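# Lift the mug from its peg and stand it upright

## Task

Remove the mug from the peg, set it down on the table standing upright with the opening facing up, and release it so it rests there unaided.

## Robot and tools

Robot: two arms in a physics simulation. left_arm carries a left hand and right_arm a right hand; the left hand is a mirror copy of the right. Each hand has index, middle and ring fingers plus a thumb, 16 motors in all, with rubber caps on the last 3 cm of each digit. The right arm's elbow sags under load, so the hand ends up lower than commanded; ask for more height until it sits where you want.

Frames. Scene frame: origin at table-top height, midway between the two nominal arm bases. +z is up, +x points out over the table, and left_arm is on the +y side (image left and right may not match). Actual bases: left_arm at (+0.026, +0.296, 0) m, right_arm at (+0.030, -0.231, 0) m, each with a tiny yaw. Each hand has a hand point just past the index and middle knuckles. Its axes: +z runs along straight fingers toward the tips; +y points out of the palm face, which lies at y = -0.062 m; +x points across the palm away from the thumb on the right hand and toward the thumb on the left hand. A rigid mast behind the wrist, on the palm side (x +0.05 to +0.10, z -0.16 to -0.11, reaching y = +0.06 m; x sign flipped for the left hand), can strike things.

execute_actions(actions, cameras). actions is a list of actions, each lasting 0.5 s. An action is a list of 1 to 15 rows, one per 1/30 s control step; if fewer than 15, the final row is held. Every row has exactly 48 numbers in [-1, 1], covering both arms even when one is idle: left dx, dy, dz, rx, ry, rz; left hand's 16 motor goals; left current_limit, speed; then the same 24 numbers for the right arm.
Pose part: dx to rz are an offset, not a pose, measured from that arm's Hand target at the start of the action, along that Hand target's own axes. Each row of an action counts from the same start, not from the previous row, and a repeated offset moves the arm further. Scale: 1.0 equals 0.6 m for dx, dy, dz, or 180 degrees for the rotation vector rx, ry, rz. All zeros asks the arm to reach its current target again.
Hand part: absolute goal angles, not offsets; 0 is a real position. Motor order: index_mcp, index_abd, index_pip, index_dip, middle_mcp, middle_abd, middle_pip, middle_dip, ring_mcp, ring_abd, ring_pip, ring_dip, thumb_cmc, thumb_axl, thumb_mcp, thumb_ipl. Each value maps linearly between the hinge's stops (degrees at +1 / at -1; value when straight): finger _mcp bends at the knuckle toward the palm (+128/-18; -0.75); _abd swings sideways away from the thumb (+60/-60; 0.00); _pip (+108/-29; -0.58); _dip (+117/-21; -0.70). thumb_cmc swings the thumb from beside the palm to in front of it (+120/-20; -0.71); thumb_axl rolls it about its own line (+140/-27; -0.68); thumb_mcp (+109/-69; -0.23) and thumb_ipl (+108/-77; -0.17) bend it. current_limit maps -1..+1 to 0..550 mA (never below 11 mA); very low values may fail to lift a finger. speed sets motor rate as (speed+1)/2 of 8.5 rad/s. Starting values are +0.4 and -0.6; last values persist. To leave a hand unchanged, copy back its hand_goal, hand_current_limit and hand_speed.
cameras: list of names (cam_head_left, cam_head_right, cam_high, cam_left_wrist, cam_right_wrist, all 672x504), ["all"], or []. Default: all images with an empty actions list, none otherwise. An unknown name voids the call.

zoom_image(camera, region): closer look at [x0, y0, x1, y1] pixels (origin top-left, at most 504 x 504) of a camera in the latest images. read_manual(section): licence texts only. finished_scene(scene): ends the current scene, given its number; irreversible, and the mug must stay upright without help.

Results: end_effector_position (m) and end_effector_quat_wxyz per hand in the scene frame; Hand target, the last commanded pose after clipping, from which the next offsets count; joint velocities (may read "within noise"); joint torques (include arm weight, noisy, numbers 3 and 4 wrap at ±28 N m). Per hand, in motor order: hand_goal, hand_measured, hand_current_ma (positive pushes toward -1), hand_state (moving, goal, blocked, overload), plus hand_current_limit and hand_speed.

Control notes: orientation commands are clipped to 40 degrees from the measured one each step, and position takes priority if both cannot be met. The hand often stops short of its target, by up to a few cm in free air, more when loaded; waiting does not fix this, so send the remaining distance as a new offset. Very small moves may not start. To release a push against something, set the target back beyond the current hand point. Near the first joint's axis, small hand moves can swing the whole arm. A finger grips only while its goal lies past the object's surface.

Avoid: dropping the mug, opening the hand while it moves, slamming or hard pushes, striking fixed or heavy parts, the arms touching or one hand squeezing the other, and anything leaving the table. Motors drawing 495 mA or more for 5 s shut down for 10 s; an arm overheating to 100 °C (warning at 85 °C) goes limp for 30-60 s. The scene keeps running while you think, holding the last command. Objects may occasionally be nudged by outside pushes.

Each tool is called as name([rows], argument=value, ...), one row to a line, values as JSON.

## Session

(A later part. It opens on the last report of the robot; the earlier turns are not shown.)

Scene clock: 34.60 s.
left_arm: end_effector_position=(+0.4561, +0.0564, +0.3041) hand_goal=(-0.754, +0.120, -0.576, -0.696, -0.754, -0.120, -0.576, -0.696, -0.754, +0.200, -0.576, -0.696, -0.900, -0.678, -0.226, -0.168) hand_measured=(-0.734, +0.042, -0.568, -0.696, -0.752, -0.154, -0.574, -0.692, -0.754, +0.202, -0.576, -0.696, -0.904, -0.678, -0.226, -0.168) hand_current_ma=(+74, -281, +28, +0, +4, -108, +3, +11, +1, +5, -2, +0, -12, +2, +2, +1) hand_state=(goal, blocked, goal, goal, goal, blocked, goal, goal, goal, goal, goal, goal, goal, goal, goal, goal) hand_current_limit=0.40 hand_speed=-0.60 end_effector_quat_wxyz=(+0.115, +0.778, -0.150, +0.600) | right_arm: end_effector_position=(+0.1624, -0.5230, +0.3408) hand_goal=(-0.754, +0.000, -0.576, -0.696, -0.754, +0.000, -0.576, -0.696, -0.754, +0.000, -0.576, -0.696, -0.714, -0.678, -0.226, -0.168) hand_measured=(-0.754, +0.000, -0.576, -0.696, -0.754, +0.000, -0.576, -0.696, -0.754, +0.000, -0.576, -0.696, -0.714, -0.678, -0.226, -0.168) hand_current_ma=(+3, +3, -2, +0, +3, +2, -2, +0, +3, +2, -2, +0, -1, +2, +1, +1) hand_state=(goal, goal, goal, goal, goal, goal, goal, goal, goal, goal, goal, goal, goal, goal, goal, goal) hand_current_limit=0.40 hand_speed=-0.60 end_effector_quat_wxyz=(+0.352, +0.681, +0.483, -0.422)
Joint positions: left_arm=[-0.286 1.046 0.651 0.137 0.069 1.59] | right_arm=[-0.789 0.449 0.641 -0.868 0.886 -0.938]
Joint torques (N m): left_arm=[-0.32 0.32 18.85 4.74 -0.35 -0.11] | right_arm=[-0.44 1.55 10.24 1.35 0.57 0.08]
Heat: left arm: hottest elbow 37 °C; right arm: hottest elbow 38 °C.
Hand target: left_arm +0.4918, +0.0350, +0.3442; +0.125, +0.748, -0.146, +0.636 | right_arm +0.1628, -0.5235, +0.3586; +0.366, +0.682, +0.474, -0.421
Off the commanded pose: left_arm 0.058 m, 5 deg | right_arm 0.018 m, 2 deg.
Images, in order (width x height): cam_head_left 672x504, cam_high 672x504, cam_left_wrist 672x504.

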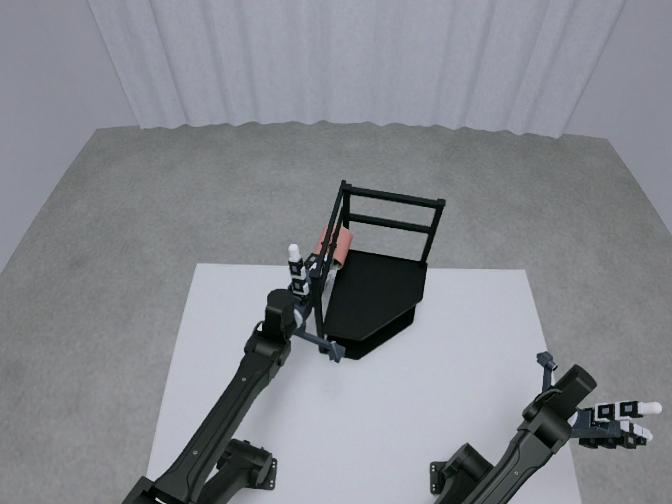

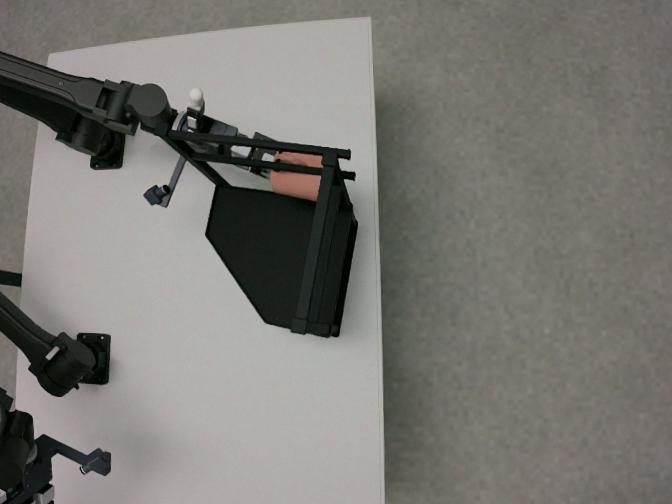

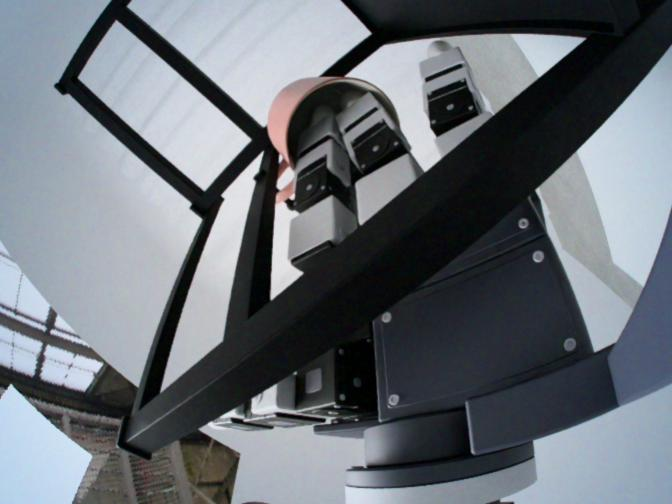

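execute_actions([
  [[0.02,0,-0.02,0,0,0,-0.754,0.0,-0.576,-0.696,-0.754,-0.2,-0.576,-0.696,-0.754,0.2,-0.576,-0.696,-0.9,-0.678,-0.226,-0.168,0.4,-0.75,0,0,0,0,0,0,-0.754,0,-0.576,-0.696,-0.754,0,-0.576,-0.696,-0.754,0,-0.576,-0.696,-0.714,-0.678,-0.226,-0.168,0.4,-0.6]],
  [[0,0,0.02,0,0,0,-0.754,0.0,-0.576,-0.696,-0.754,-0.2,-0.576,-0.696,-0.754,0.2,-0.576,-0.696,-0.9,-0.678,-0.226,-0.168,0.4,-0.75,0,0,0,0,0,0,-0.754,0,-0.576,-0.696,-0.754,0,-0.576,-0.696,-0.754,0,-0.576,-0.696,-0.714,-0.678,-0.226,-0.168,0.4,-0.6]],
], cameras=["cam_head_left","cam_high","cam_left_wrist"])

zoom_image(camera="cam_left_wrist", region=[200, 0, 500, 200])

zoom_image(camera="cam_high", region=[190, 110, 340, 210])

Scene clock: 36.97 s.
left_arm: end_effector_position=(+0.4580, +0.0536, +0.3001) hand_goal=(-0.754, +0.000, -0.576, -0.696, -0.754, -0.200, -0.576, -0.696, -0.754, +0.200, -0.576, -0.696, -0.900, -0.678, -0.226, -0.168) hand_measured=(-0.752, -0.018, -0.568, -0.696, -0.758, -0.208, -0.584, -0.698, -0.754, +0.202, -0.576, -0.696, -0.904, -0.678, -0.226, -0.168) hand_current_ma=(+3, -55, +25, +0, -15, -22, -25, -5, +1, +5, -2, +0, -12, +2, +2, +1) hand_state=(goal, goal, goal, goal, goal, goal, goal, goal, goal, goal, goal, goal, goal, goal, goal, goal) hand_current_limit=0.40 hand_speed=-0.75 end_effector_quat_wxyz=(+0.115, +0.780, -0.152, +0.596) | right_arm: end_effector_position=(+0.1624, -0.5230, +0.3408) hand_goal=(-0.754, +0.000, -0.576, -0.696, -0.754, +0.000, -0.576, -0.696, -0.754, +0.000, -0.576, -0.696, -0.714, -0.678, -0.226, -0.168) hand_measured=(-0.754, +0.000, -0.576, -0.696, -0.754, +0.000, -0.576, -0.696, -0.754, +0.000, -0.576, -0.696, -0.714, -0.678, -0.226, -0.168) hand_current_ma=(+3, +3, -2, +0, +3, +2, -2, +0, +3, +2, -2, +0, -1, +2, +1, +1) hand_state=(goal, goal, goal, goal, goal, goal, goal, goal, goal, goal, goal, goal, goal, goal, goal, goal) hand_current_limit=0.40 hand_speed=-0.60 end_effector_quat_wxyz=(+0.352, +0.681, +0.483, -0.422)
Joint positions: left_arm=[-0.291 1.059 0.655 0.137 0.066 1.59] | right_arm=[-0.789 0.449 0.641 -0.868 0.886 -0.938]
Joint torques (N m): left_arm=[0.44 -1.73 20.7 3.54 -0.2 -0.12] | right_arm=[-0.21 1.61 10.18 1.26 0.58 0.11]
Heat: left arm: hottest elbow 38 °C; right arm: hottest elbow 38 °C.
Hand target: left_arm +0.4935, +0.0342, +0.3563; +0.125, +0.748, -0.146, +0.636 | right_arm +0.1628, -0.5235, +0.3586; +0.366, +0.682, +0.474, -0.421
Off the commanded pose: left_arm 0.069 m, 6 deg | right_arm 0.018 m, 2 deg.
Images, in order (width x height): cam_head_left 672x504, cam_high 672x504, cam_left_wrist 672x504.

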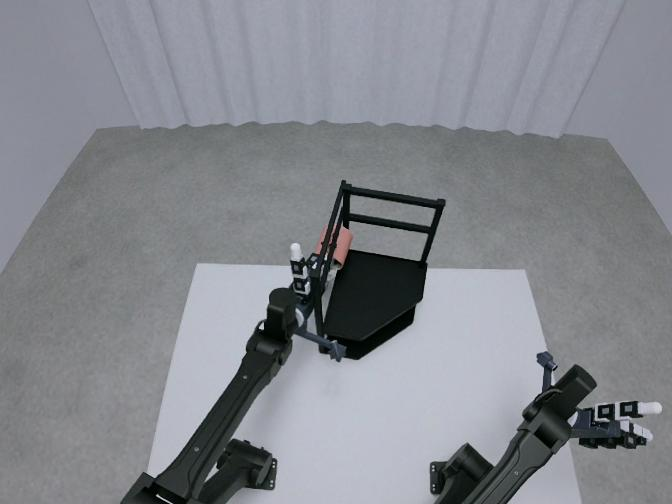

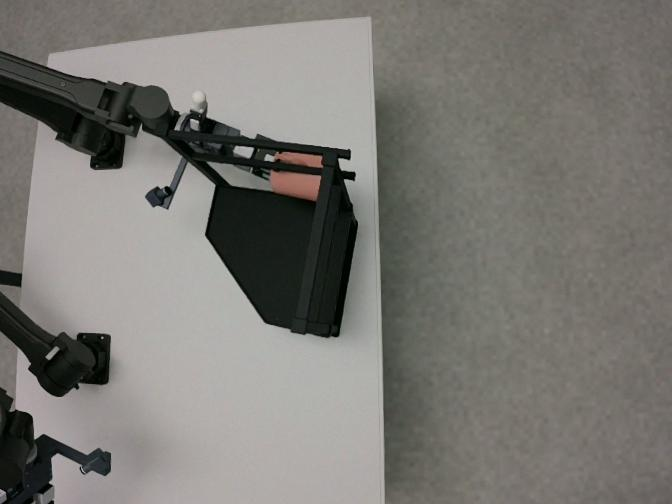

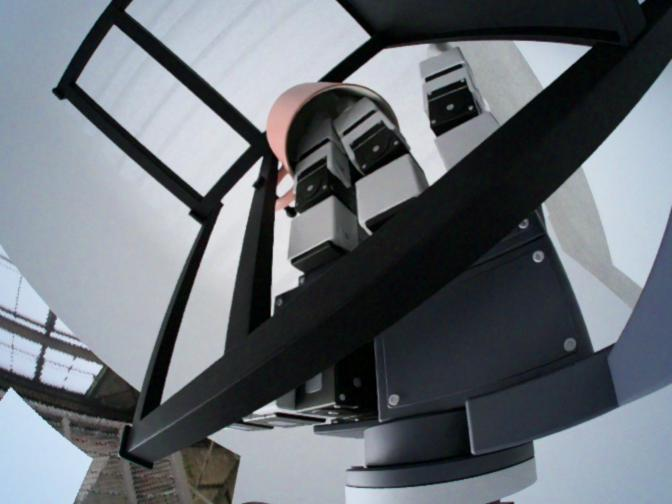

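Scaled by 1.680 from the camera's 672x504 image, which has a finer 960x720 frame.

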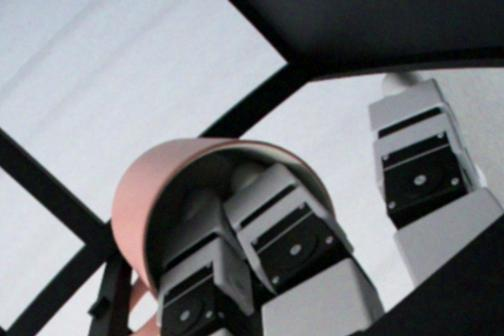

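Scaled by 3.360.

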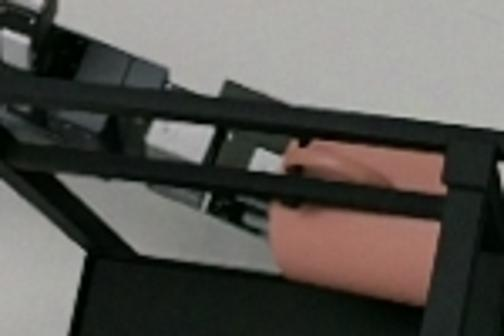

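execute_actions([
  [[-0.05,-0.0077,-0.0577,0,-0.02,0,-0.754,0.0,-0.576,-0.696,-0.754,-0.16,-0.576,-0.696,-0.754,0.2,-0.576,-0.696,-0.9,-0.678,-0.226,-0.168,0.4,-0.75,0,0,0,0,0,0,-0.754,0,-0.576,-0.696,-0.754,0,-0.576,-0.696,-0.754,0,-0.576,-0.696,-0.714,-0.678,-0.226,-0.168,0.4,-0.6]],
], cameras=["cam_head_left","cam_high","cam_left_wrist"])

zoom_image(camera="cam_left_wrist", region=[200, 0, 500, 200])

zoom_image(camera="cam_head_left", region=[270, 230, 370, 380])

zoom_image(camera="cam_high", region=[120, 90, 340, 240])

Scene clock: 40.57 s.
left_arm: end_effector_position=(+0.4536, +0.0547, +0.3018) hand_goal=(-0.754, +0.000, -0.576, -0.696, -0.754, -0.160, -0.576, -0.696, -0.754, +0.200, -0.576, -0.696, -0.900, -0.678, -0.226, -0.168) hand_measured=(-0.752, -0.002, -0.570, -0.696, -0.758, -0.188, -0.584, -0.698, -0.754, +0.202, -0.576, -0.696, -0.904, -0.678, -0.226, -0.168) hand_current_ma=(+3, -5, +21, +0, -10, -92, -25, -7, +1, +5, -2, +0, -12, +2, +2, +1) hand_state=(goal, goal, goal, goal, goal, blocked, goal, goal, goal, goal, goal, goal, goal, goal, goal, goal) hand_current_limit=0.40 hand_speed=-0.75 end_effector_quat_wxyz=(+0.115, +0.783, -0.152, +0.592) | right_arm: end_effector_position=(+0.1624, -0.5230, +0.3408) hand_goal=(-0.754, +0.000, -0.576, -0.696, -0.754, +0.000, -0.576, -0.696, -0.754, +0.000, -0.576, -0.696, -0.714, -0.678, -0.226, -0.168) hand_measured=(-0.754, +0.000, -0.576, -0.696, -0.754, +0.000, -0.576, -0.696, -0.754, +0.000, -0.576, -0.696, -0.714, -0.678, -0.226, -0.168) hand_current_ma=(+3, +3, -2, +0, +3, +2, -2, +0, +3, +2, -2, +0, -1, +2, +1, +1) hand_state=(goal, goal, goal, goal, goal, goal, goal, goal, goal, goal, goal, goal, goal, goal, goal, goal) hand_current_limit=0.40 hand_speed=-0.60 end_effector_quat_wxyz=(+0.352, +0.681, +0.483, -0.422)
Joint positions: left_arm=[-0.291 1.041 0.655 0.109 0.068 1.59] | right_arm=[-0.789 0.449 0.641 -0.868 0.886 -0.938]
Joint torques (N m): left_arm=[1.49 -5.95 14.41 1.98 0.36 0] | right_arm=[0.44 1.79 10.24 1.42 0.57 0.09]
Heat: left arm: hottest elbow 40 °C; right arm: hottest elbow 39 °C.
Hand target: left_arm +0.4592, +0.0532, +0.3323; +0.120, +0.767, -0.150, +0.612 | right_arm +0.1628, -0.5235, +0.3586; +0.366, +0.682, +0.474, -0.421
Off the commanded pose: left_arm 0.031 m, 3 deg | right_arm 0.018 m, 2 deg.
Images, in order (width x height): cam_head_left 672x504, cam_high 672x504, cam_left_wrist 672x504.

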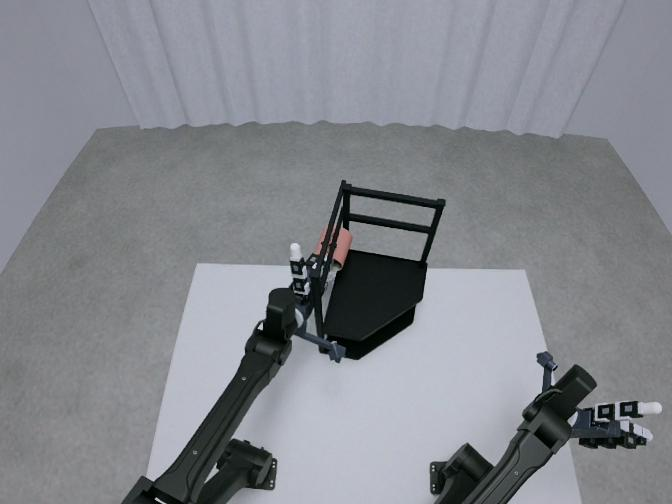

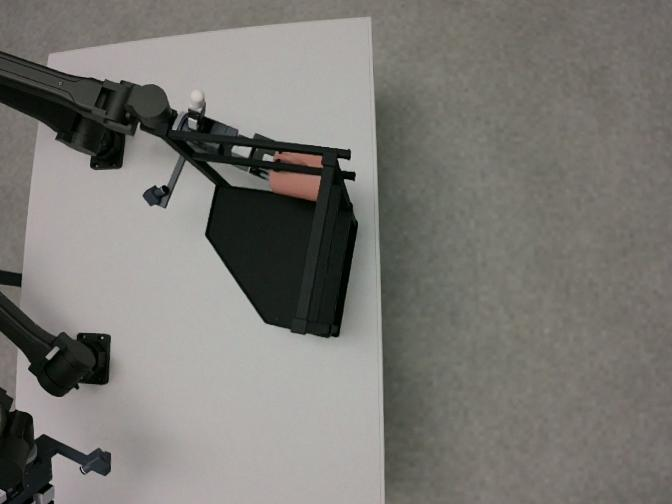

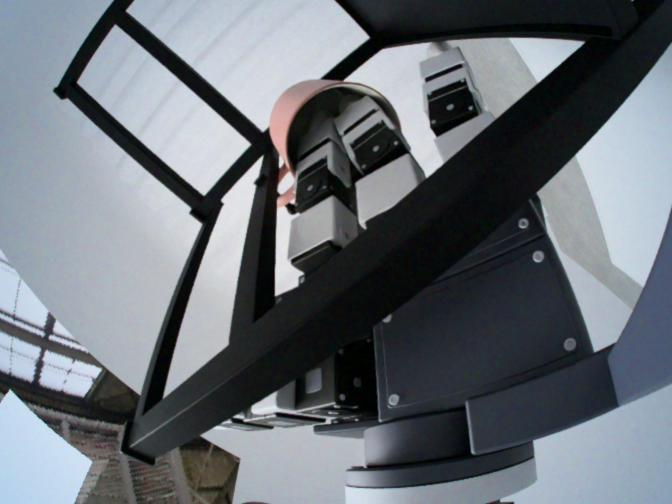

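Scaled by 1.680 from the camera's 672x504 image, which has a finer 960x720 frame.

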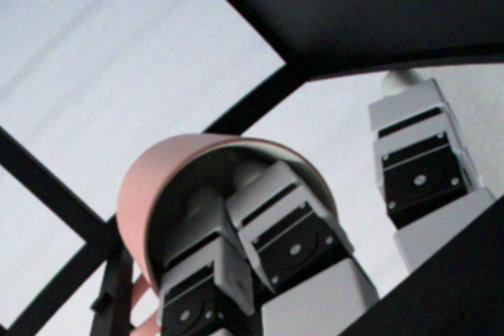

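Scaled by 3.360.

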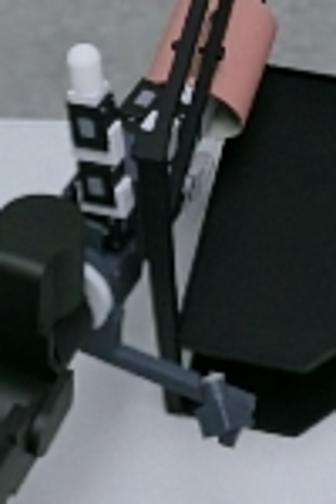

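Scaled by 2.291.

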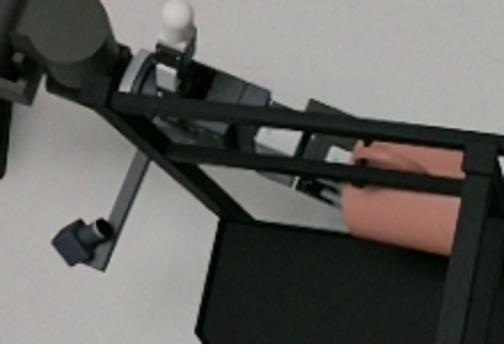

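execute_actions([
  [[0,0,0,0,0,0,-0.754,-0.2,-0.576,-0.696,-0.754,0.05,-0.576,-0.696,-0.754,0.2,-0.576,-0.696,-0.9,-0.678,-0.226,-0.168,0.5,-0.8,0,0,0,0,0,0,-0.754,0,-0.576,-0.696,-0.754,0,-0.576,-0.696,-0.754,0,-0.576,-0.696,-0.714,-0.678,-0.226,-0.168,0.4,-0.6]],
], cameras=["cam_left_wrist","cam_head_left"])

zoom_image(camera="cam_left_wrist", region=[200, 0, 500, 200])

Scene clock: 41.73 s.
left_arm: end_effector_position=(+0.4534, +0.0547, +0.3019) hand_goal=(-0.754, -0.200, -0.576, -0.696, -0.754, +0.050, -0.576, -0.696, -0.754, +0.200, -0.576, -0.696, -0.900, -0.678, -0.226, -0.168) hand_measured=(-0.754, -0.014, -0.572, -0.696, -0.756, -0.180, -0.582, -0.698, -0.754, +0.202, -0.576, -0.696, -0.904, -0.678, -0.226, -0.168) hand_current_ma=(+0, +412, +11, +0, -4, -413, -21, -7, +1, +5, -2, +0, -12, +2, +2, +1) hand_state=(goal, blocked, goal, goal, goal, blocked, goal, goal, goal, goal, goal, goal, goal, goal, goal, goal) hand_current_limit=0.50 hand_speed=-0.80 end_effector_quat_wxyz=(+0.116, +0.783, -0.153, +0.592) | right_arm: end_effector_position=(+0.1624, -0.5230, +0.3408) hand_goal=(-0.754, +0.000, -0.576, -0.696, -0.754, +0.000, -0.576, -0.696, -0.754, +0.000, -0.576, -0.696, -0.714, -0.678, -0.226, -0.168) hand_measured=(-0.754, +0.000, -0.576, -0.696, -0.754, +0.000, -0.576, -0.696, -0.754, +0.000, -0.576, -0.696, -0.714, -0.678, -0.226, -0.168) hand_current_ma=(+3, +3, -2, +0, +3, +2, -2, +0, +3, +2, -2, +0, -1, +2, +1, +1) hand_state=(goal, goal, goal, goal, goal, goal, goal, goal, goal, goal, goal, goal, goal, goal, goal, goal) hand_current_limit=0.40 hand_speed=-0.60 end_effector_quat_wxyz=(+0.352, +0.681, +0.483, -0.422)
Joint positions: left_arm=[-0.291 1.04 0.655 0.108 0.068 1.59] | right_arm=[-0.789 0.449 0.641 -0.868 0.886 -0.938]
Joint torques (N m): left_arm=[1.67 -6.07 14.28 2.13 0.31 -0.01] | right_arm=[-0.62 1.96 10.44 1.17 0.57 0.11]
Heat: left arm: hottest elbow 40 °C; right arm: hottest elbow 39 °C.
Hand target: left_arm +0.4591, +0.0532, +0.3323; +0.120, +0.767, -0.150, +0.612 | right_arm +0.1628, -0.5235, +0.3586; +0.366, +0.682, +0.474, -0.421
Off the commanded pose: left_arm 0.031 m, 3 deg | right_arm 0.018 m, 2 deg.
Images, in order (width x height): cam_head_left 672x504, cam_left_wrist 672x504.

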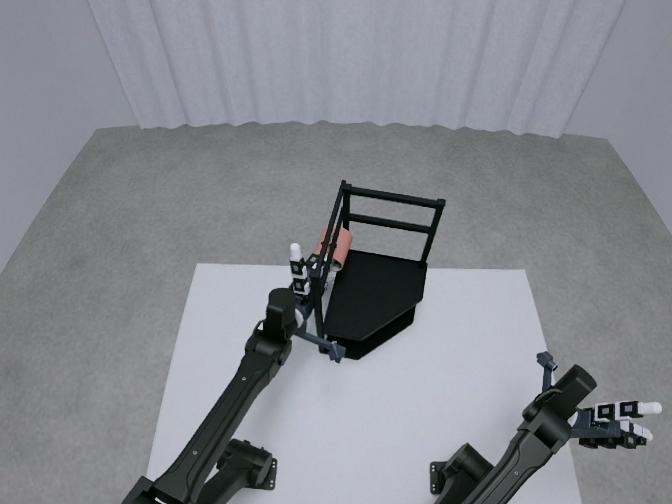

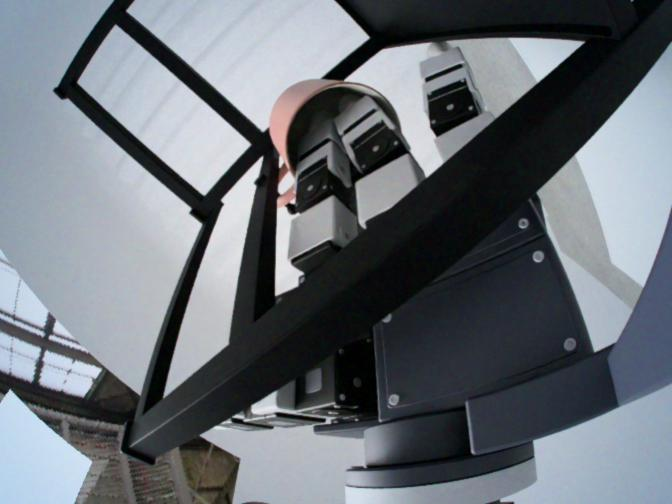

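Scaled by 1.680 from the camera's 672x504 image, which has a finer 960x720 frame.

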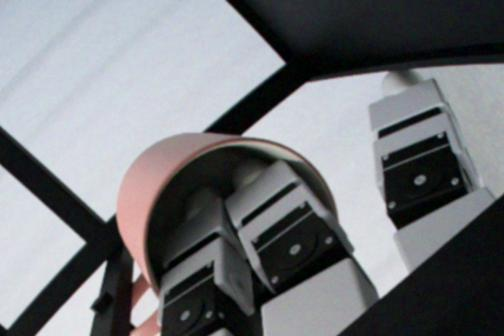

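execute_actions([
  [[0,0,0,0,0,0,-0.754,-0.25,-0.576,-0.696,-0.754,0.1,-0.576,-0.696,-0.754,0.2,-0.576,-0.696,-0.9,-0.678,-0.226,-0.168,0.7,-0.8,0,0,0,0,0,0,-0.754,0,-0.576,-0.696,-0.754,0,-0.576,-0.696,-0.754,0,-0.576,-0.696,-0.714,-0.678,-0.226,-0.168,0.4,-0.6]],
  [[0.01,-0.005,-0.03,0,0,0,-0.754,-0.25,-0.576,-0.696,-0.754,0.1,-0.576,-0.696,-0.754,0.2,-0.576,-0.696,-0.9,-0.678,-0.226,-0.168,0.7,-0.8,0,0,0,0,0,0,-0.754,0,-0.576,-0.696,-0.754,0,-0.576,-0.696,-0.754,0,-0.576,-0.696,-0.714,-0.678,-0.226,-0.168,0.4,-0.6]],
], cameras=["cam_left_wrist","cam_head_left","cam_high"])

zoom_image(camera="cam_left_wrist", region=[200, 0, 500, 240])

zoom_image(camera="cam_high", region=[190, 110, 340, 210])

zoom_image(camera="cam_head_left", region=[270, 220, 370, 310])

Scene clock: 43.80 s.
left_arm: end_effector_position=(+0.4411, +0.0575, +0.3128) hand_goal=(-0.754, -0.250, -0.576, -0.696, -0.754, +0.100, -0.576, -0.696, -0.754, +0.200, -0.576, -0.696, -0.900, -0.678, -0.226, -0.168) hand_measured=(-0.740, -0.030, -0.568, -0.696, -0.762, -0.124, -0.582, -0.698, -0.754, +0.202, -0.576, -0.696, -0.904, -0.678, -0.226, -0.168) hand_current_ma=(+50, +467, +27, -1, -26, -468, -16, -7, +1, +5, -2, +0, -12, +2, +2, +1) hand_state=(goal, blocked, goal, goal, goal, blocked, goal, goal, goal, goal, goal, goal, goal, goal, goal, goal) hand_current_limit=0.70 hand_speed=-0.80 end_effector_quat_wxyz=(+0.120, +0.783, -0.156, +0.590) | right_arm: end_effector_position=(+0.1624, -0.5230, +0.3408) hand_goal=(-0.754, +0.000, -0.576, -0.696, -0.754, +0.000, -0.576, -0.696, -0.754, +0.000, -0.576, -0.696, -0.714, -0.678, -0.226, -0.168) hand_measured=(-0.754, +0.000, -0.576, -0.696, -0.754, +0.000, -0.576, -0.696, -0.754, +0.000, -0.576, -0.696, -0.714, -0.678, -0.226, -0.168) hand_current_ma=(+3, +3, -2, +0, +3, +2, -2, +0, +3, +2, -2, +0, -1, +2, +1, +1) hand_state=(goal, goal, goal, goal, goal, goal, goal, goal, goal, goal, goal, goal, goal, goal, goal, goal) hand_current_limit=0.40 hand_speed=-0.60 end_effector_quat_wxyz=(+0.352, +0.681, +0.483, -0.422)
Joint positions: left_arm=[-0.288 0.989 0.655 0.055 0.083 1.59] | right_arm=[-0.789 0.449 0.641 -0.868 0.886 -0.938]
Joint torques (N m): left_arm=[2.73 -6.42 13.79 2.14 0.26 0.01] | right_arm=[-0.62 1.55 10.41 1.17 0.6 0.1]
Heat: left arm: hottest elbow 40 °C; right arm: hottest elbow 39 °C.
Hand target: left_arm +0.4453, +0.0621, +0.3421; +0.120, +0.767, -0.150, +0.612 | right_arm +0.1628, -0.5235, +0.3586; +0.366, +0.682, +0.474, -0.421
Off the commanded pose: left_arm 0.030 m, 3 deg | right_arm 0.018 m, 2 deg.
Images, in order (width x height): cam_head_left 672x504, cam_high 672x504, cam_left_wrist 672x504.

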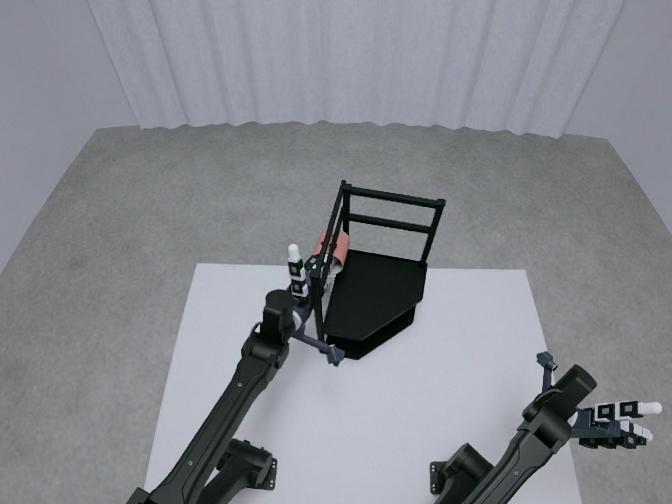

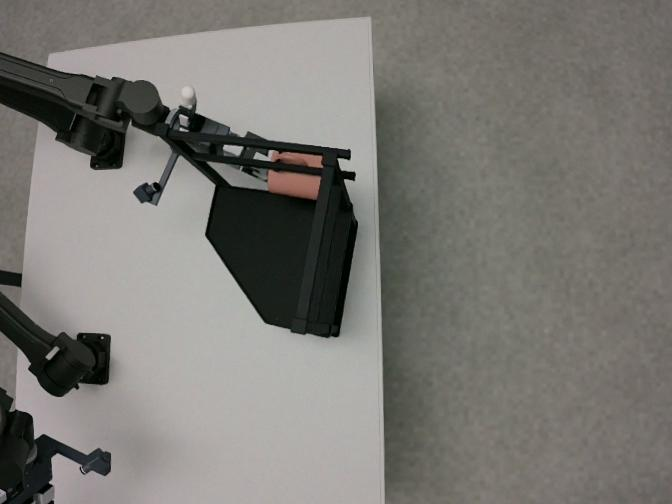

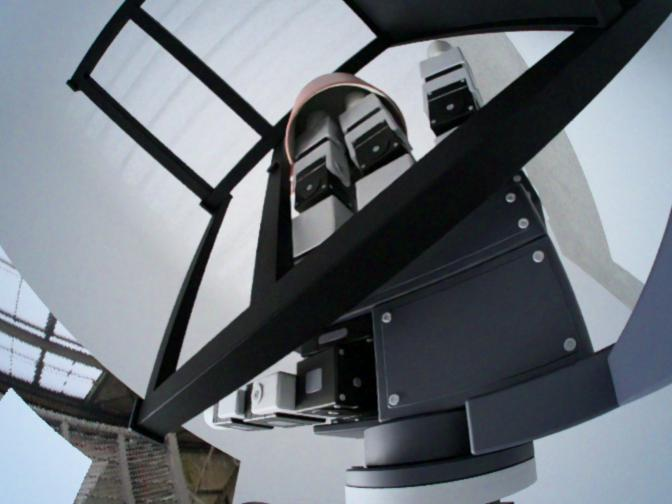

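Scaled by 1.680 from the camera's 672x504 image, which has a finer 960x720 frame.

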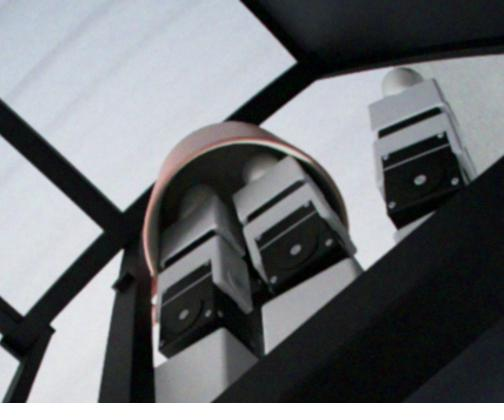

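Scaled by 3.360.

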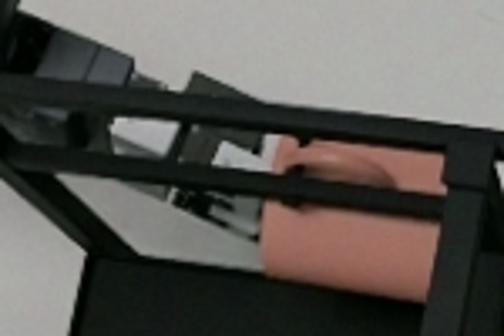

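Scaled by 5.040.

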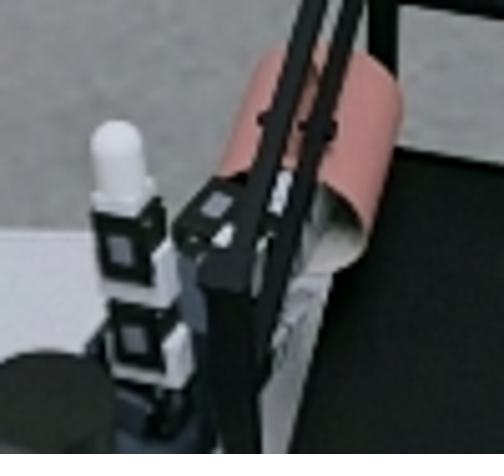

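execute_actions([
  [[0.02,0,-0.004,0,0.012,0,-0.754,-0.25,-0.576,-0.696,-0.754,0.1,-0.576,-0.696,-0.754,0.2,-0.576,-0.696,-0.9,-0.678,-0.226,-0.168,0.7,-0.8,0,0,0,0,0,0,-0.754,0,-0.576,-0.696,-0.754,0,-0.576,-0.696,-0.754,0,-0.576,-0.696,-0.714,-0.678,-0.226,-0.168,0.4,-0.6]],
], cameras=["cam_left_wrist","cam_head_left","cam_high"])

zoom_image(camera="cam_left_wrist", region=[200, 0, 500, 240])

zoom_image(camera="cam_high", region=[240, 120, 340, 200])

zoom_image(camera="cam_head_left", region=[270, 220, 370, 310])

Scene clock: 45.03 s.
left_arm: end_effector_position=(+0.4408, +0.0576, +0.3135) hand_goal=(-0.754, -0.250, -0.576, -0.696, -0.754, +0.100, -0.576, -0.696, -0.754, +0.200, -0.576, -0.696, -0.900, -0.678, -0.226, -0.168) hand_measured=(-0.740, -0.030, -0.568, -0.696, -0.762, -0.124, -0.580, -0.698, -0.754, +0.202, -0.576, -0.696, -0.904, -0.678, -0.226, -0.168) hand_current_ma=(+50, +467, +27, -2, -26, -467, -13, -7, +1, +5, -2, +0, -12, +2, +2, +1) hand_state=(goal, blocked, goal, goal, goal, blocked, goal, goal, goal, goal, goal, goal, goal, goal, goal, goal) hand_current_limit=0.70 hand_speed=-0.80 end_effector_quat_wxyz=(+0.120, +0.783, -0.156, +0.590) | right_arm: end_effector_position=(+0.1624, -0.5230, +0.3408) hand_goal=(-0.754, +0.000, -0.576, -0.696, -0.754, +0.000, -0.576, -0.696, -0.754, +0.000, -0.576, -0.696, -0.714, -0.678, -0.226, -0.168) hand_measured=(-0.754, +0.000, -0.576, -0.696, -0.754, +0.000, -0.576, -0.696, -0.754, +0.000, -0.576, -0.696, -0.714, -0.678, -0.226, -0.168) hand_current_ma=(+3, +3, -2, +0, +3, +2, -2, +0, +3, +2, -2, +0, -1, +2, +1, +1) hand_state=(goal, goal, goal, goal, goal, goal, goal, goal, goal, goal, goal, goal, goal, goal, goal, goal) hand_current_limit=0.40 hand_speed=-0.60 end_effector_quat_wxyz=(+0.352, +0.681, +0.483, -0.422)
Joint positions: left_arm=[-0.288 0.988 0.655 0.055 0.083 1.59] | right_arm=[-0.789 0.449 0.641 -0.868 0.886 -0.938]
Joint torques (N m): left_arm=[2.84 -7.06 14.08 3.1 0.28 -0.01] | right_arm=[0.03 2.08 10.39 1.22 0.62 0.11]
Heat: left arm: hottest elbow 40 °C; right arm: hottest elbow 39 °C.
Hand target: left_arm +0.4457, +0.0621, +0.3543; +0.123, +0.756, -0.148, +0.626 | right_arm +0.1628, -0.5235, +0.3586; +0.366, +0.682, +0.474, -0.421
Off the commanded pose: left_arm 0.041 m, 5 deg | right_arm 0.018 m, 2 deg.
Images, in order (width x height): cam_head_left 672x504, cam_high 672x504, cam_left_wrist 672x504.

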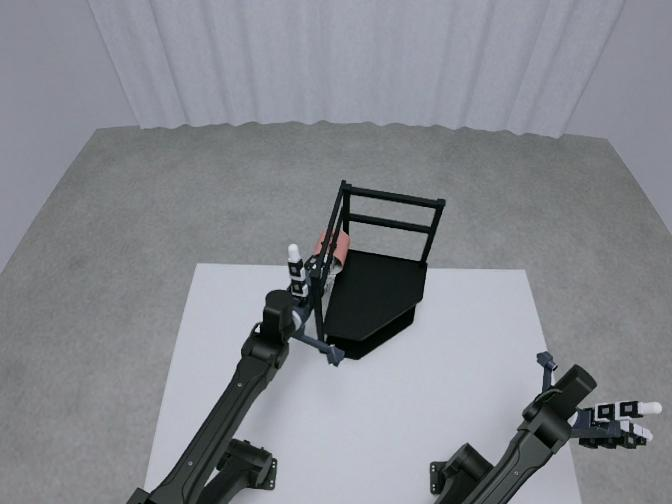

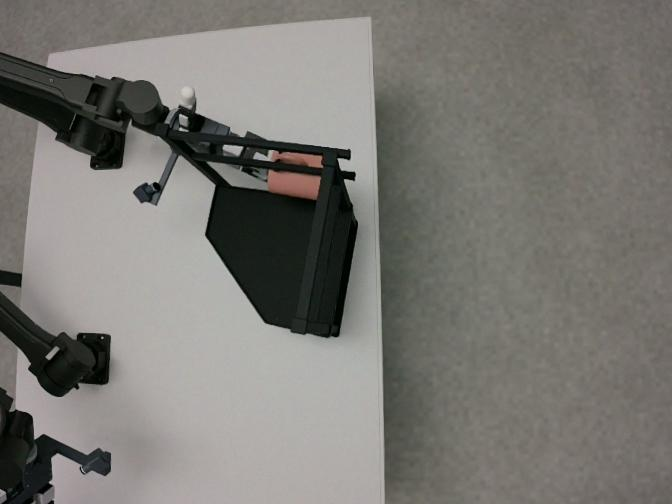

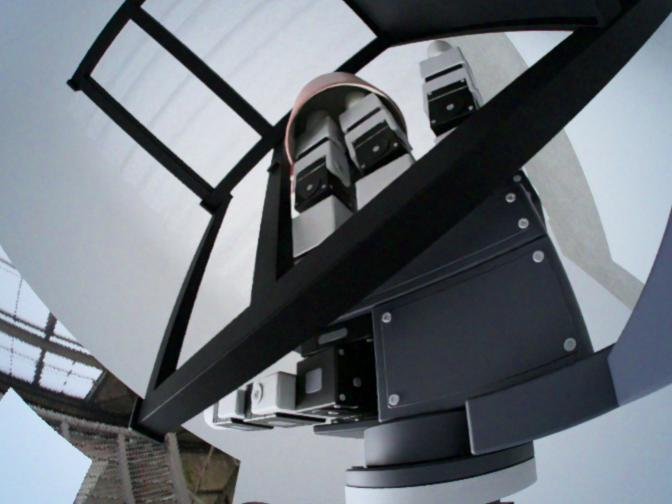

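Scaled by 1.680 from the camera's 672x504 image, which has a finer 960x720 frame.

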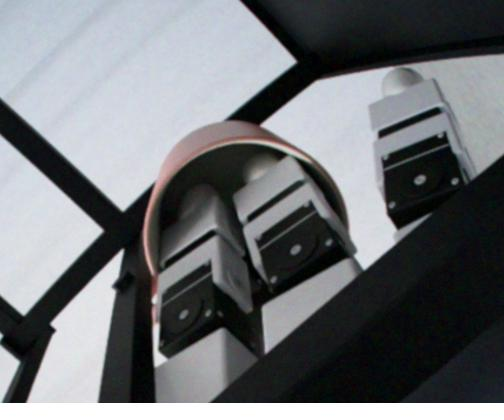

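Scaled by 5.040.

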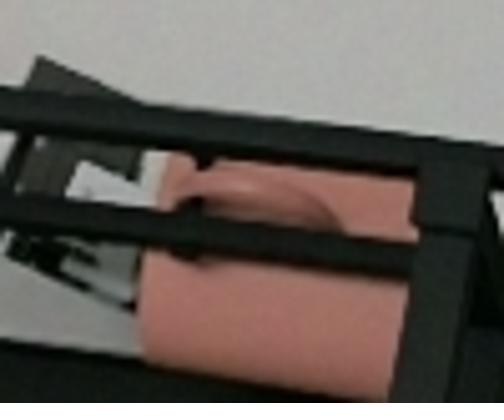

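Scaled by 5.040.

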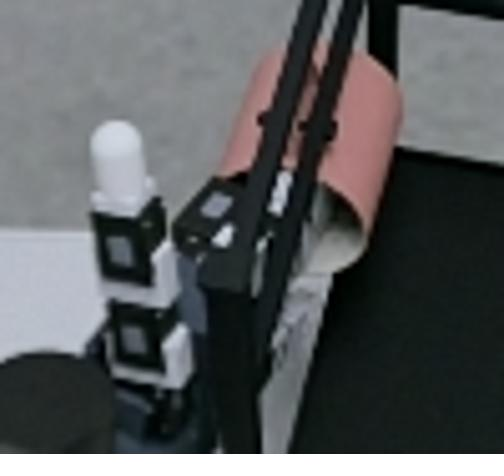

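execute_actions([
  [[0.02,0,-0.004,0,0,0,-0.754,-0.25,-0.576,-0.696,-0.754,0.1,-0.576,-0.696,-0.754,0.2,-0.576,-0.696,-0.9,-0.678,-0.226,-0.168,0.7,-0.8,0,0,0,0,0,0,-0.754,0,-0.576,-0.696,-0.754,0,-0.576,-0.696,-0.754,0,-0.576,-0.696,-0.714,-0.678,-0.226,-0.168,0.4,-0.6]],
], cameras=["cam_left_wrist","cam_head_left","cam_high"])

zoom_image(camera="cam_left_wrist", region=[200, 0, 500, 240])

zoom_image(camera="cam_high", region=[240, 120, 340, 200])

zoom_image(camera="cam_head_left", region=[270, 220, 370, 310])

Scene clock: 49.00 s.
left_arm: end_effector_position=(+0.4380, +0.0583, +0.3149) hand_goal=(-0.754, -0.250, -0.576, -0.696, -0.754, +0.100, -0.576, -0.696, -0.754, +0.200, -0.576, -0.696, -0.900, -0.678, -0.226, -0.168) hand_measured=(-0.744, -0.030, -0.572, -0.698, -0.758, -0.118, -0.580, -0.698, -0.754, +0.202, -0.576, -0.696, -0.904, -0.678, -0.226, -0.168) hand_current_ma=(+37, +467, +10, -3, -14, -467, -11, -6, +1, +5, -2, +0, -12, +2, +2, +1) hand_state=(goal, blocked, goal, goal, goal, blocked, goal, goal, goal, goal, goal, goal, goal, goal, goal, goal) hand_current_limit=0.70 hand_speed=-0.80 end_effector_quat_wxyz=(+0.121, +0.784, -0.156, +0.589) | right_arm: end_effector_position=(+0.1624, -0.5230, +0.3408) hand_goal=(-0.754, +0.000, -0.576, -0.696, -0.754, +0.000, -0.576, -0.696, -0.754, +0.000, -0.576, -0.696, -0.714, -0.678, -0.226, -0.168) hand_measured=(-0.754, +0.000, -0.576, -0.696, -0.754, +0.000, -0.576, -0.696, -0.754, +0.000, -0.576, -0.696, -0.714, -0.678, -0.226, -0.168) hand_current_ma=(+3, +3, -2, +0, +3, +2, -2, +0, +3, +2, -2, +0, -1, +2, +1, +1) hand_state=(goal, goal, goal, goal, goal, goal, goal, goal, goal, goal, goal, goal, goal, goal, goal, goal) hand_current_limit=0.40 hand_speed=-0.60 end_effector_quat_wxyz=(+0.352, +0.681, +0.483, -0.422)
Joint positions: left_arm=[-0.288 0.977 0.655 0.04 0.084 1.59] | right_arm=[-0.789 0.449 0.641 -0.868 0.886 -0.938]
Joint torques (N m): left_arm=[2.73 -6.65 16.23 2.22 0.23 -0.02] | right_arm=[-0.21 2.02 10.43 1.25 0.56 0.08]
Heat: left arm: hottest elbow 40 °C; right arm: hottest elbow 40 °C.
Hand target: left_arm +0.4455, +0.0621, +0.3666; +0.123, +0.756, -0.148, +0.626 | right_arm +0.1628, -0.5235, +0.3586; +0.366, +0.682, +0.474, -0.421
Off the commanded pose: left_arm 0.052 m, 5 deg | right_arm 0.018 m, 2 deg.
Images, in order (width x height): cam_head_left 672x504, cam_high 672x504, cam_left_wrist 672x504.

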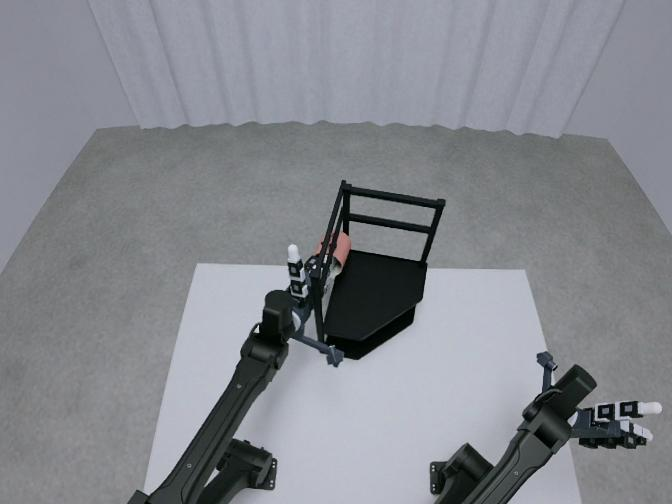

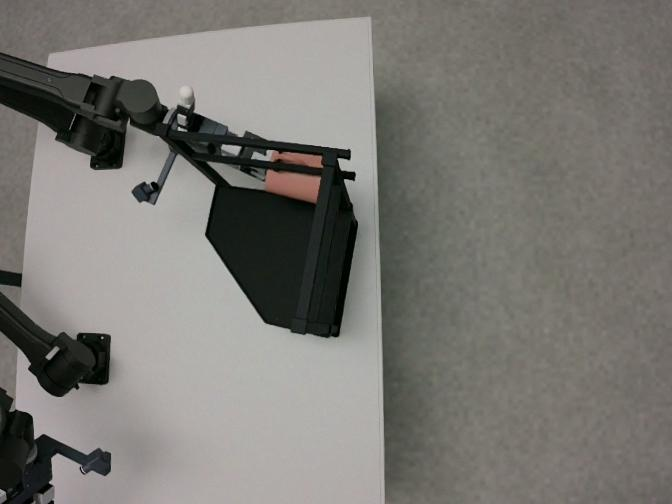

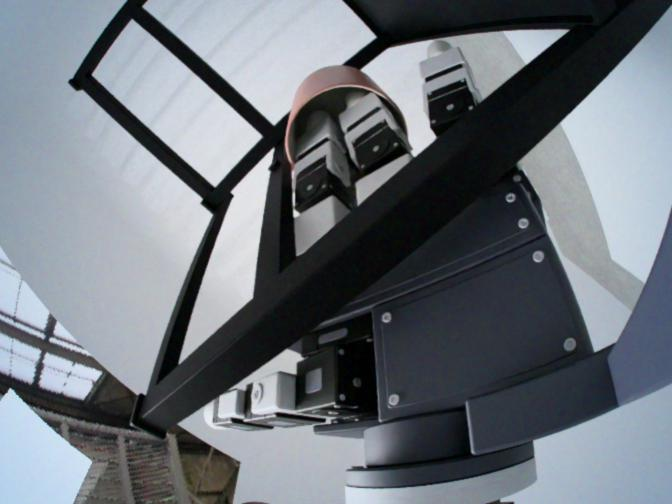

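Scaled by 1.680 from the camera's 672x504 image, which has a finer 960x720 frame.

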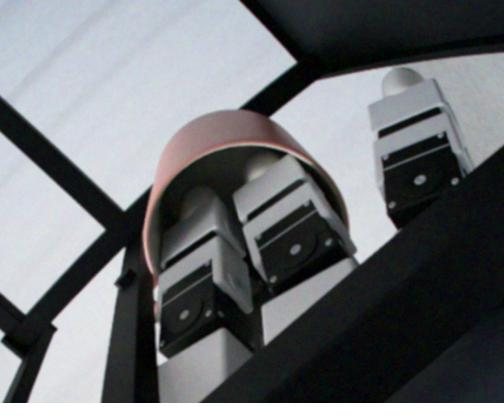

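Scaled by 5.040.

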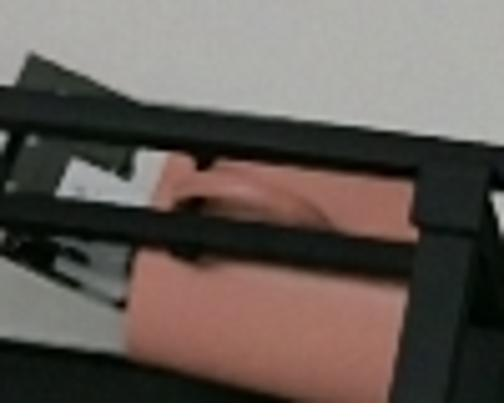

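Scaled by 5.040.

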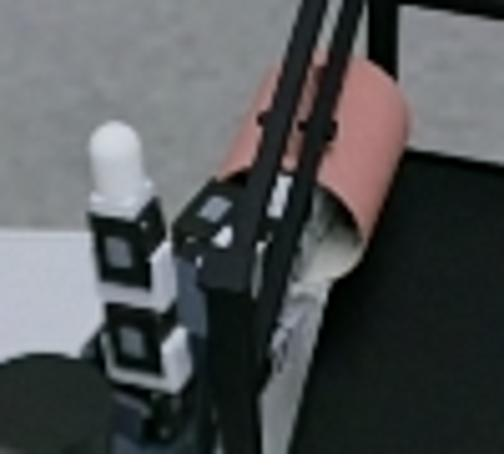

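execute_actions([
  [[0,0,0,0,0,0,-0.754,-0.25,-0.576,-0.696,-0.754,0.0,-0.576,-0.696,-0.754,-0.2,-0.576,-0.696,-0.9,-0.678,-0.226,-0.168,0.7,-0.8,0,0,0,0,0,0,-0.754,0,-0.576,-0.696,-0.754,0,-0.576,-0.696,-0.754,0,-0.576,-0.696,-0.714,-0.678,-0.226,-0.168,0.4,-0.6]],
  [[0,0,0,0,0,0,-0.754,-0.25,-0.576,-0.696,-0.754,-0.07,-0.576,-0.696,-0.754,-0.3,-0.576,-0.696,-0.9,-0.678,-0.226,-0.168,0.7,-0.8,0,0,0,0,0,0,-0.754,0,-0.576,-0.696,-0.754,0,-0.576,-0.696,-0.754,0,-0.576,-0.696,-0.714,-0.678,-0.226,-0.168,0.4,-0.6]],
], cameras=["cam_left_wrist","cam_head_left","cam_high"])

zoom_image(camera="cam_left_wrist", region=[200, 0, 500, 240])

zoom_image(camera="cam_high", region=[240, 120, 340, 200])

Scene clock: 51.30 s.
left_arm: end_effector_position=(+0.4376, +0.0583, +0.3148) hand_goal=(-0.754, -0.250, -0.576, -0.696, -0.754, -0.070, -0.576, -0.696, -0.754, -0.300, -0.576, -0.696, -0.900, -0.678, -0.226, -0.168) hand_measured=(-0.746, -0.040, -0.574, -0.698, -0.758, -0.126, -0.580, -0.698, -0.752, -0.224, -0.576, -0.696, -0.904, -0.678, -0.226, -0.168) hand_current_ma=(+27, +467, +8, -3, -11, -198, -11, -6, +3, +272, -2, +0, -12, +2, +2, +1) hand_state=(goal, blocked, goal, goal, goal, blocked, goal, goal, goal, blocked, goal, goal, goal, goal, goal, goal) hand_current_limit=0.70 hand_speed=-0.80 end_effector_quat_wxyz=(+0.121, +0.784, -0.157, +0.588) | right_arm: end_effector_position=(+0.1624, -0.5230, +0.3408) hand_goal=(-0.754, +0.000, -0.576, -0.696, -0.754, +0.000, -0.576, -0.696, -0.754, +0.000, -0.576, -0.696, -0.714, -0.678, -0.226, -0.168) hand_measured=(-0.754, +0.000, -0.576, -0.696, -0.754, +0.000, -0.576, -0.696, -0.754, +0.000, -0.576, -0.696, -0.714, -0.678, -0.226, -0.168) hand_current_ma=(+3, +3, -2, +0, +3, +2, -2, +0, +3, +2, -2, +0, -1, +2, +1, +1) hand_state=(goal, goal, goal, goal, goal, goal, goal, goal, goal, goal, goal, goal, goal, goal, goal, goal) hand_current_limit=0.40 hand_speed=-0.60 end_effector_quat_wxyz=(+0.352, +0.681, +0.483, -0.422)
Joint positions: left_arm=[-0.288 0.975 0.655 0.037 0.085 1.59] | right_arm=[-0.789 0.449 0.641 -0.868 0.886 -0.938]
Joint torques (N m): left_arm=[2.9 -6.71 16.23 2.39 0.2 -0.01] | right_arm=[-0.38 2.26 10.36 1.13 0.6 0.12]
Heat: left arm: hottest elbow 41 °C; right arm: hottest elbow 40 °C.
Hand target: left_arm +0.4455, +0.0621, +0.3665; +0.123, +0.756, -0.148, +0.626 | right_arm +0.1628, -0.5235, +0.3586; +0.366, +0.682, +0.474, -0.421
Off the commanded pose: left_arm 0.052 m, 6 deg | right_arm 0.018 m, 2 deg.
Images, in order (width x height): cam_head_left 672x504, cam_high 672x504, cam_left_wrist 672x504.

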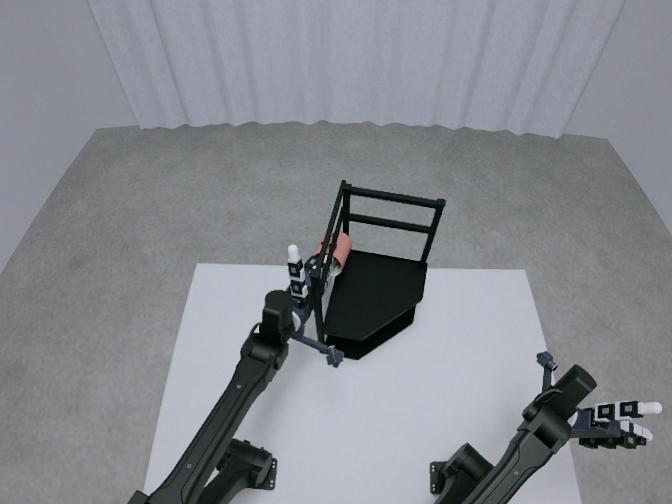

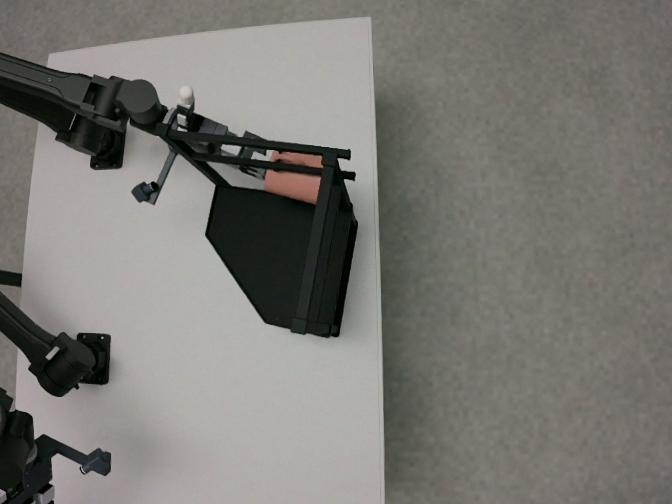

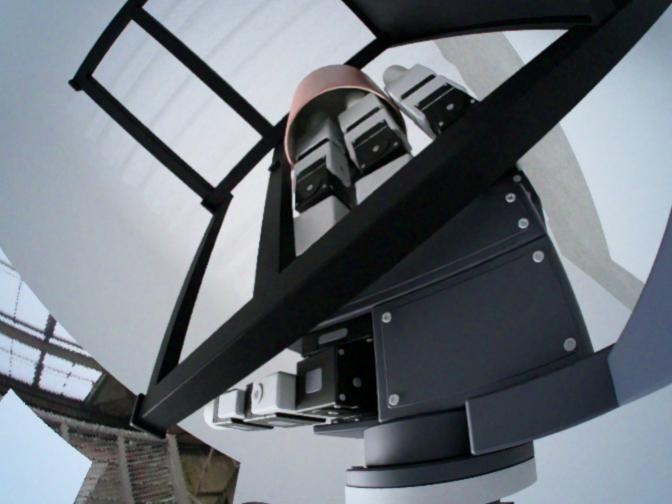

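Scaled by 1.680 from the camera's 672x504 image, which has a finer 960x720 frame.

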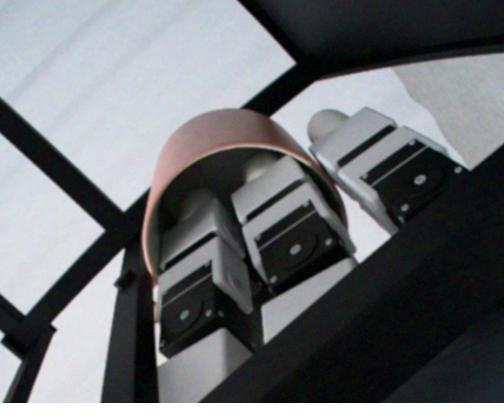

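Scaled by 5.040.

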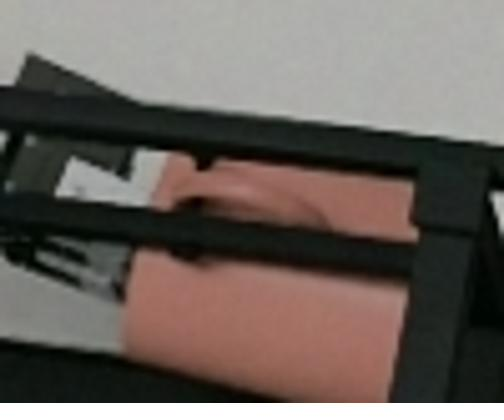

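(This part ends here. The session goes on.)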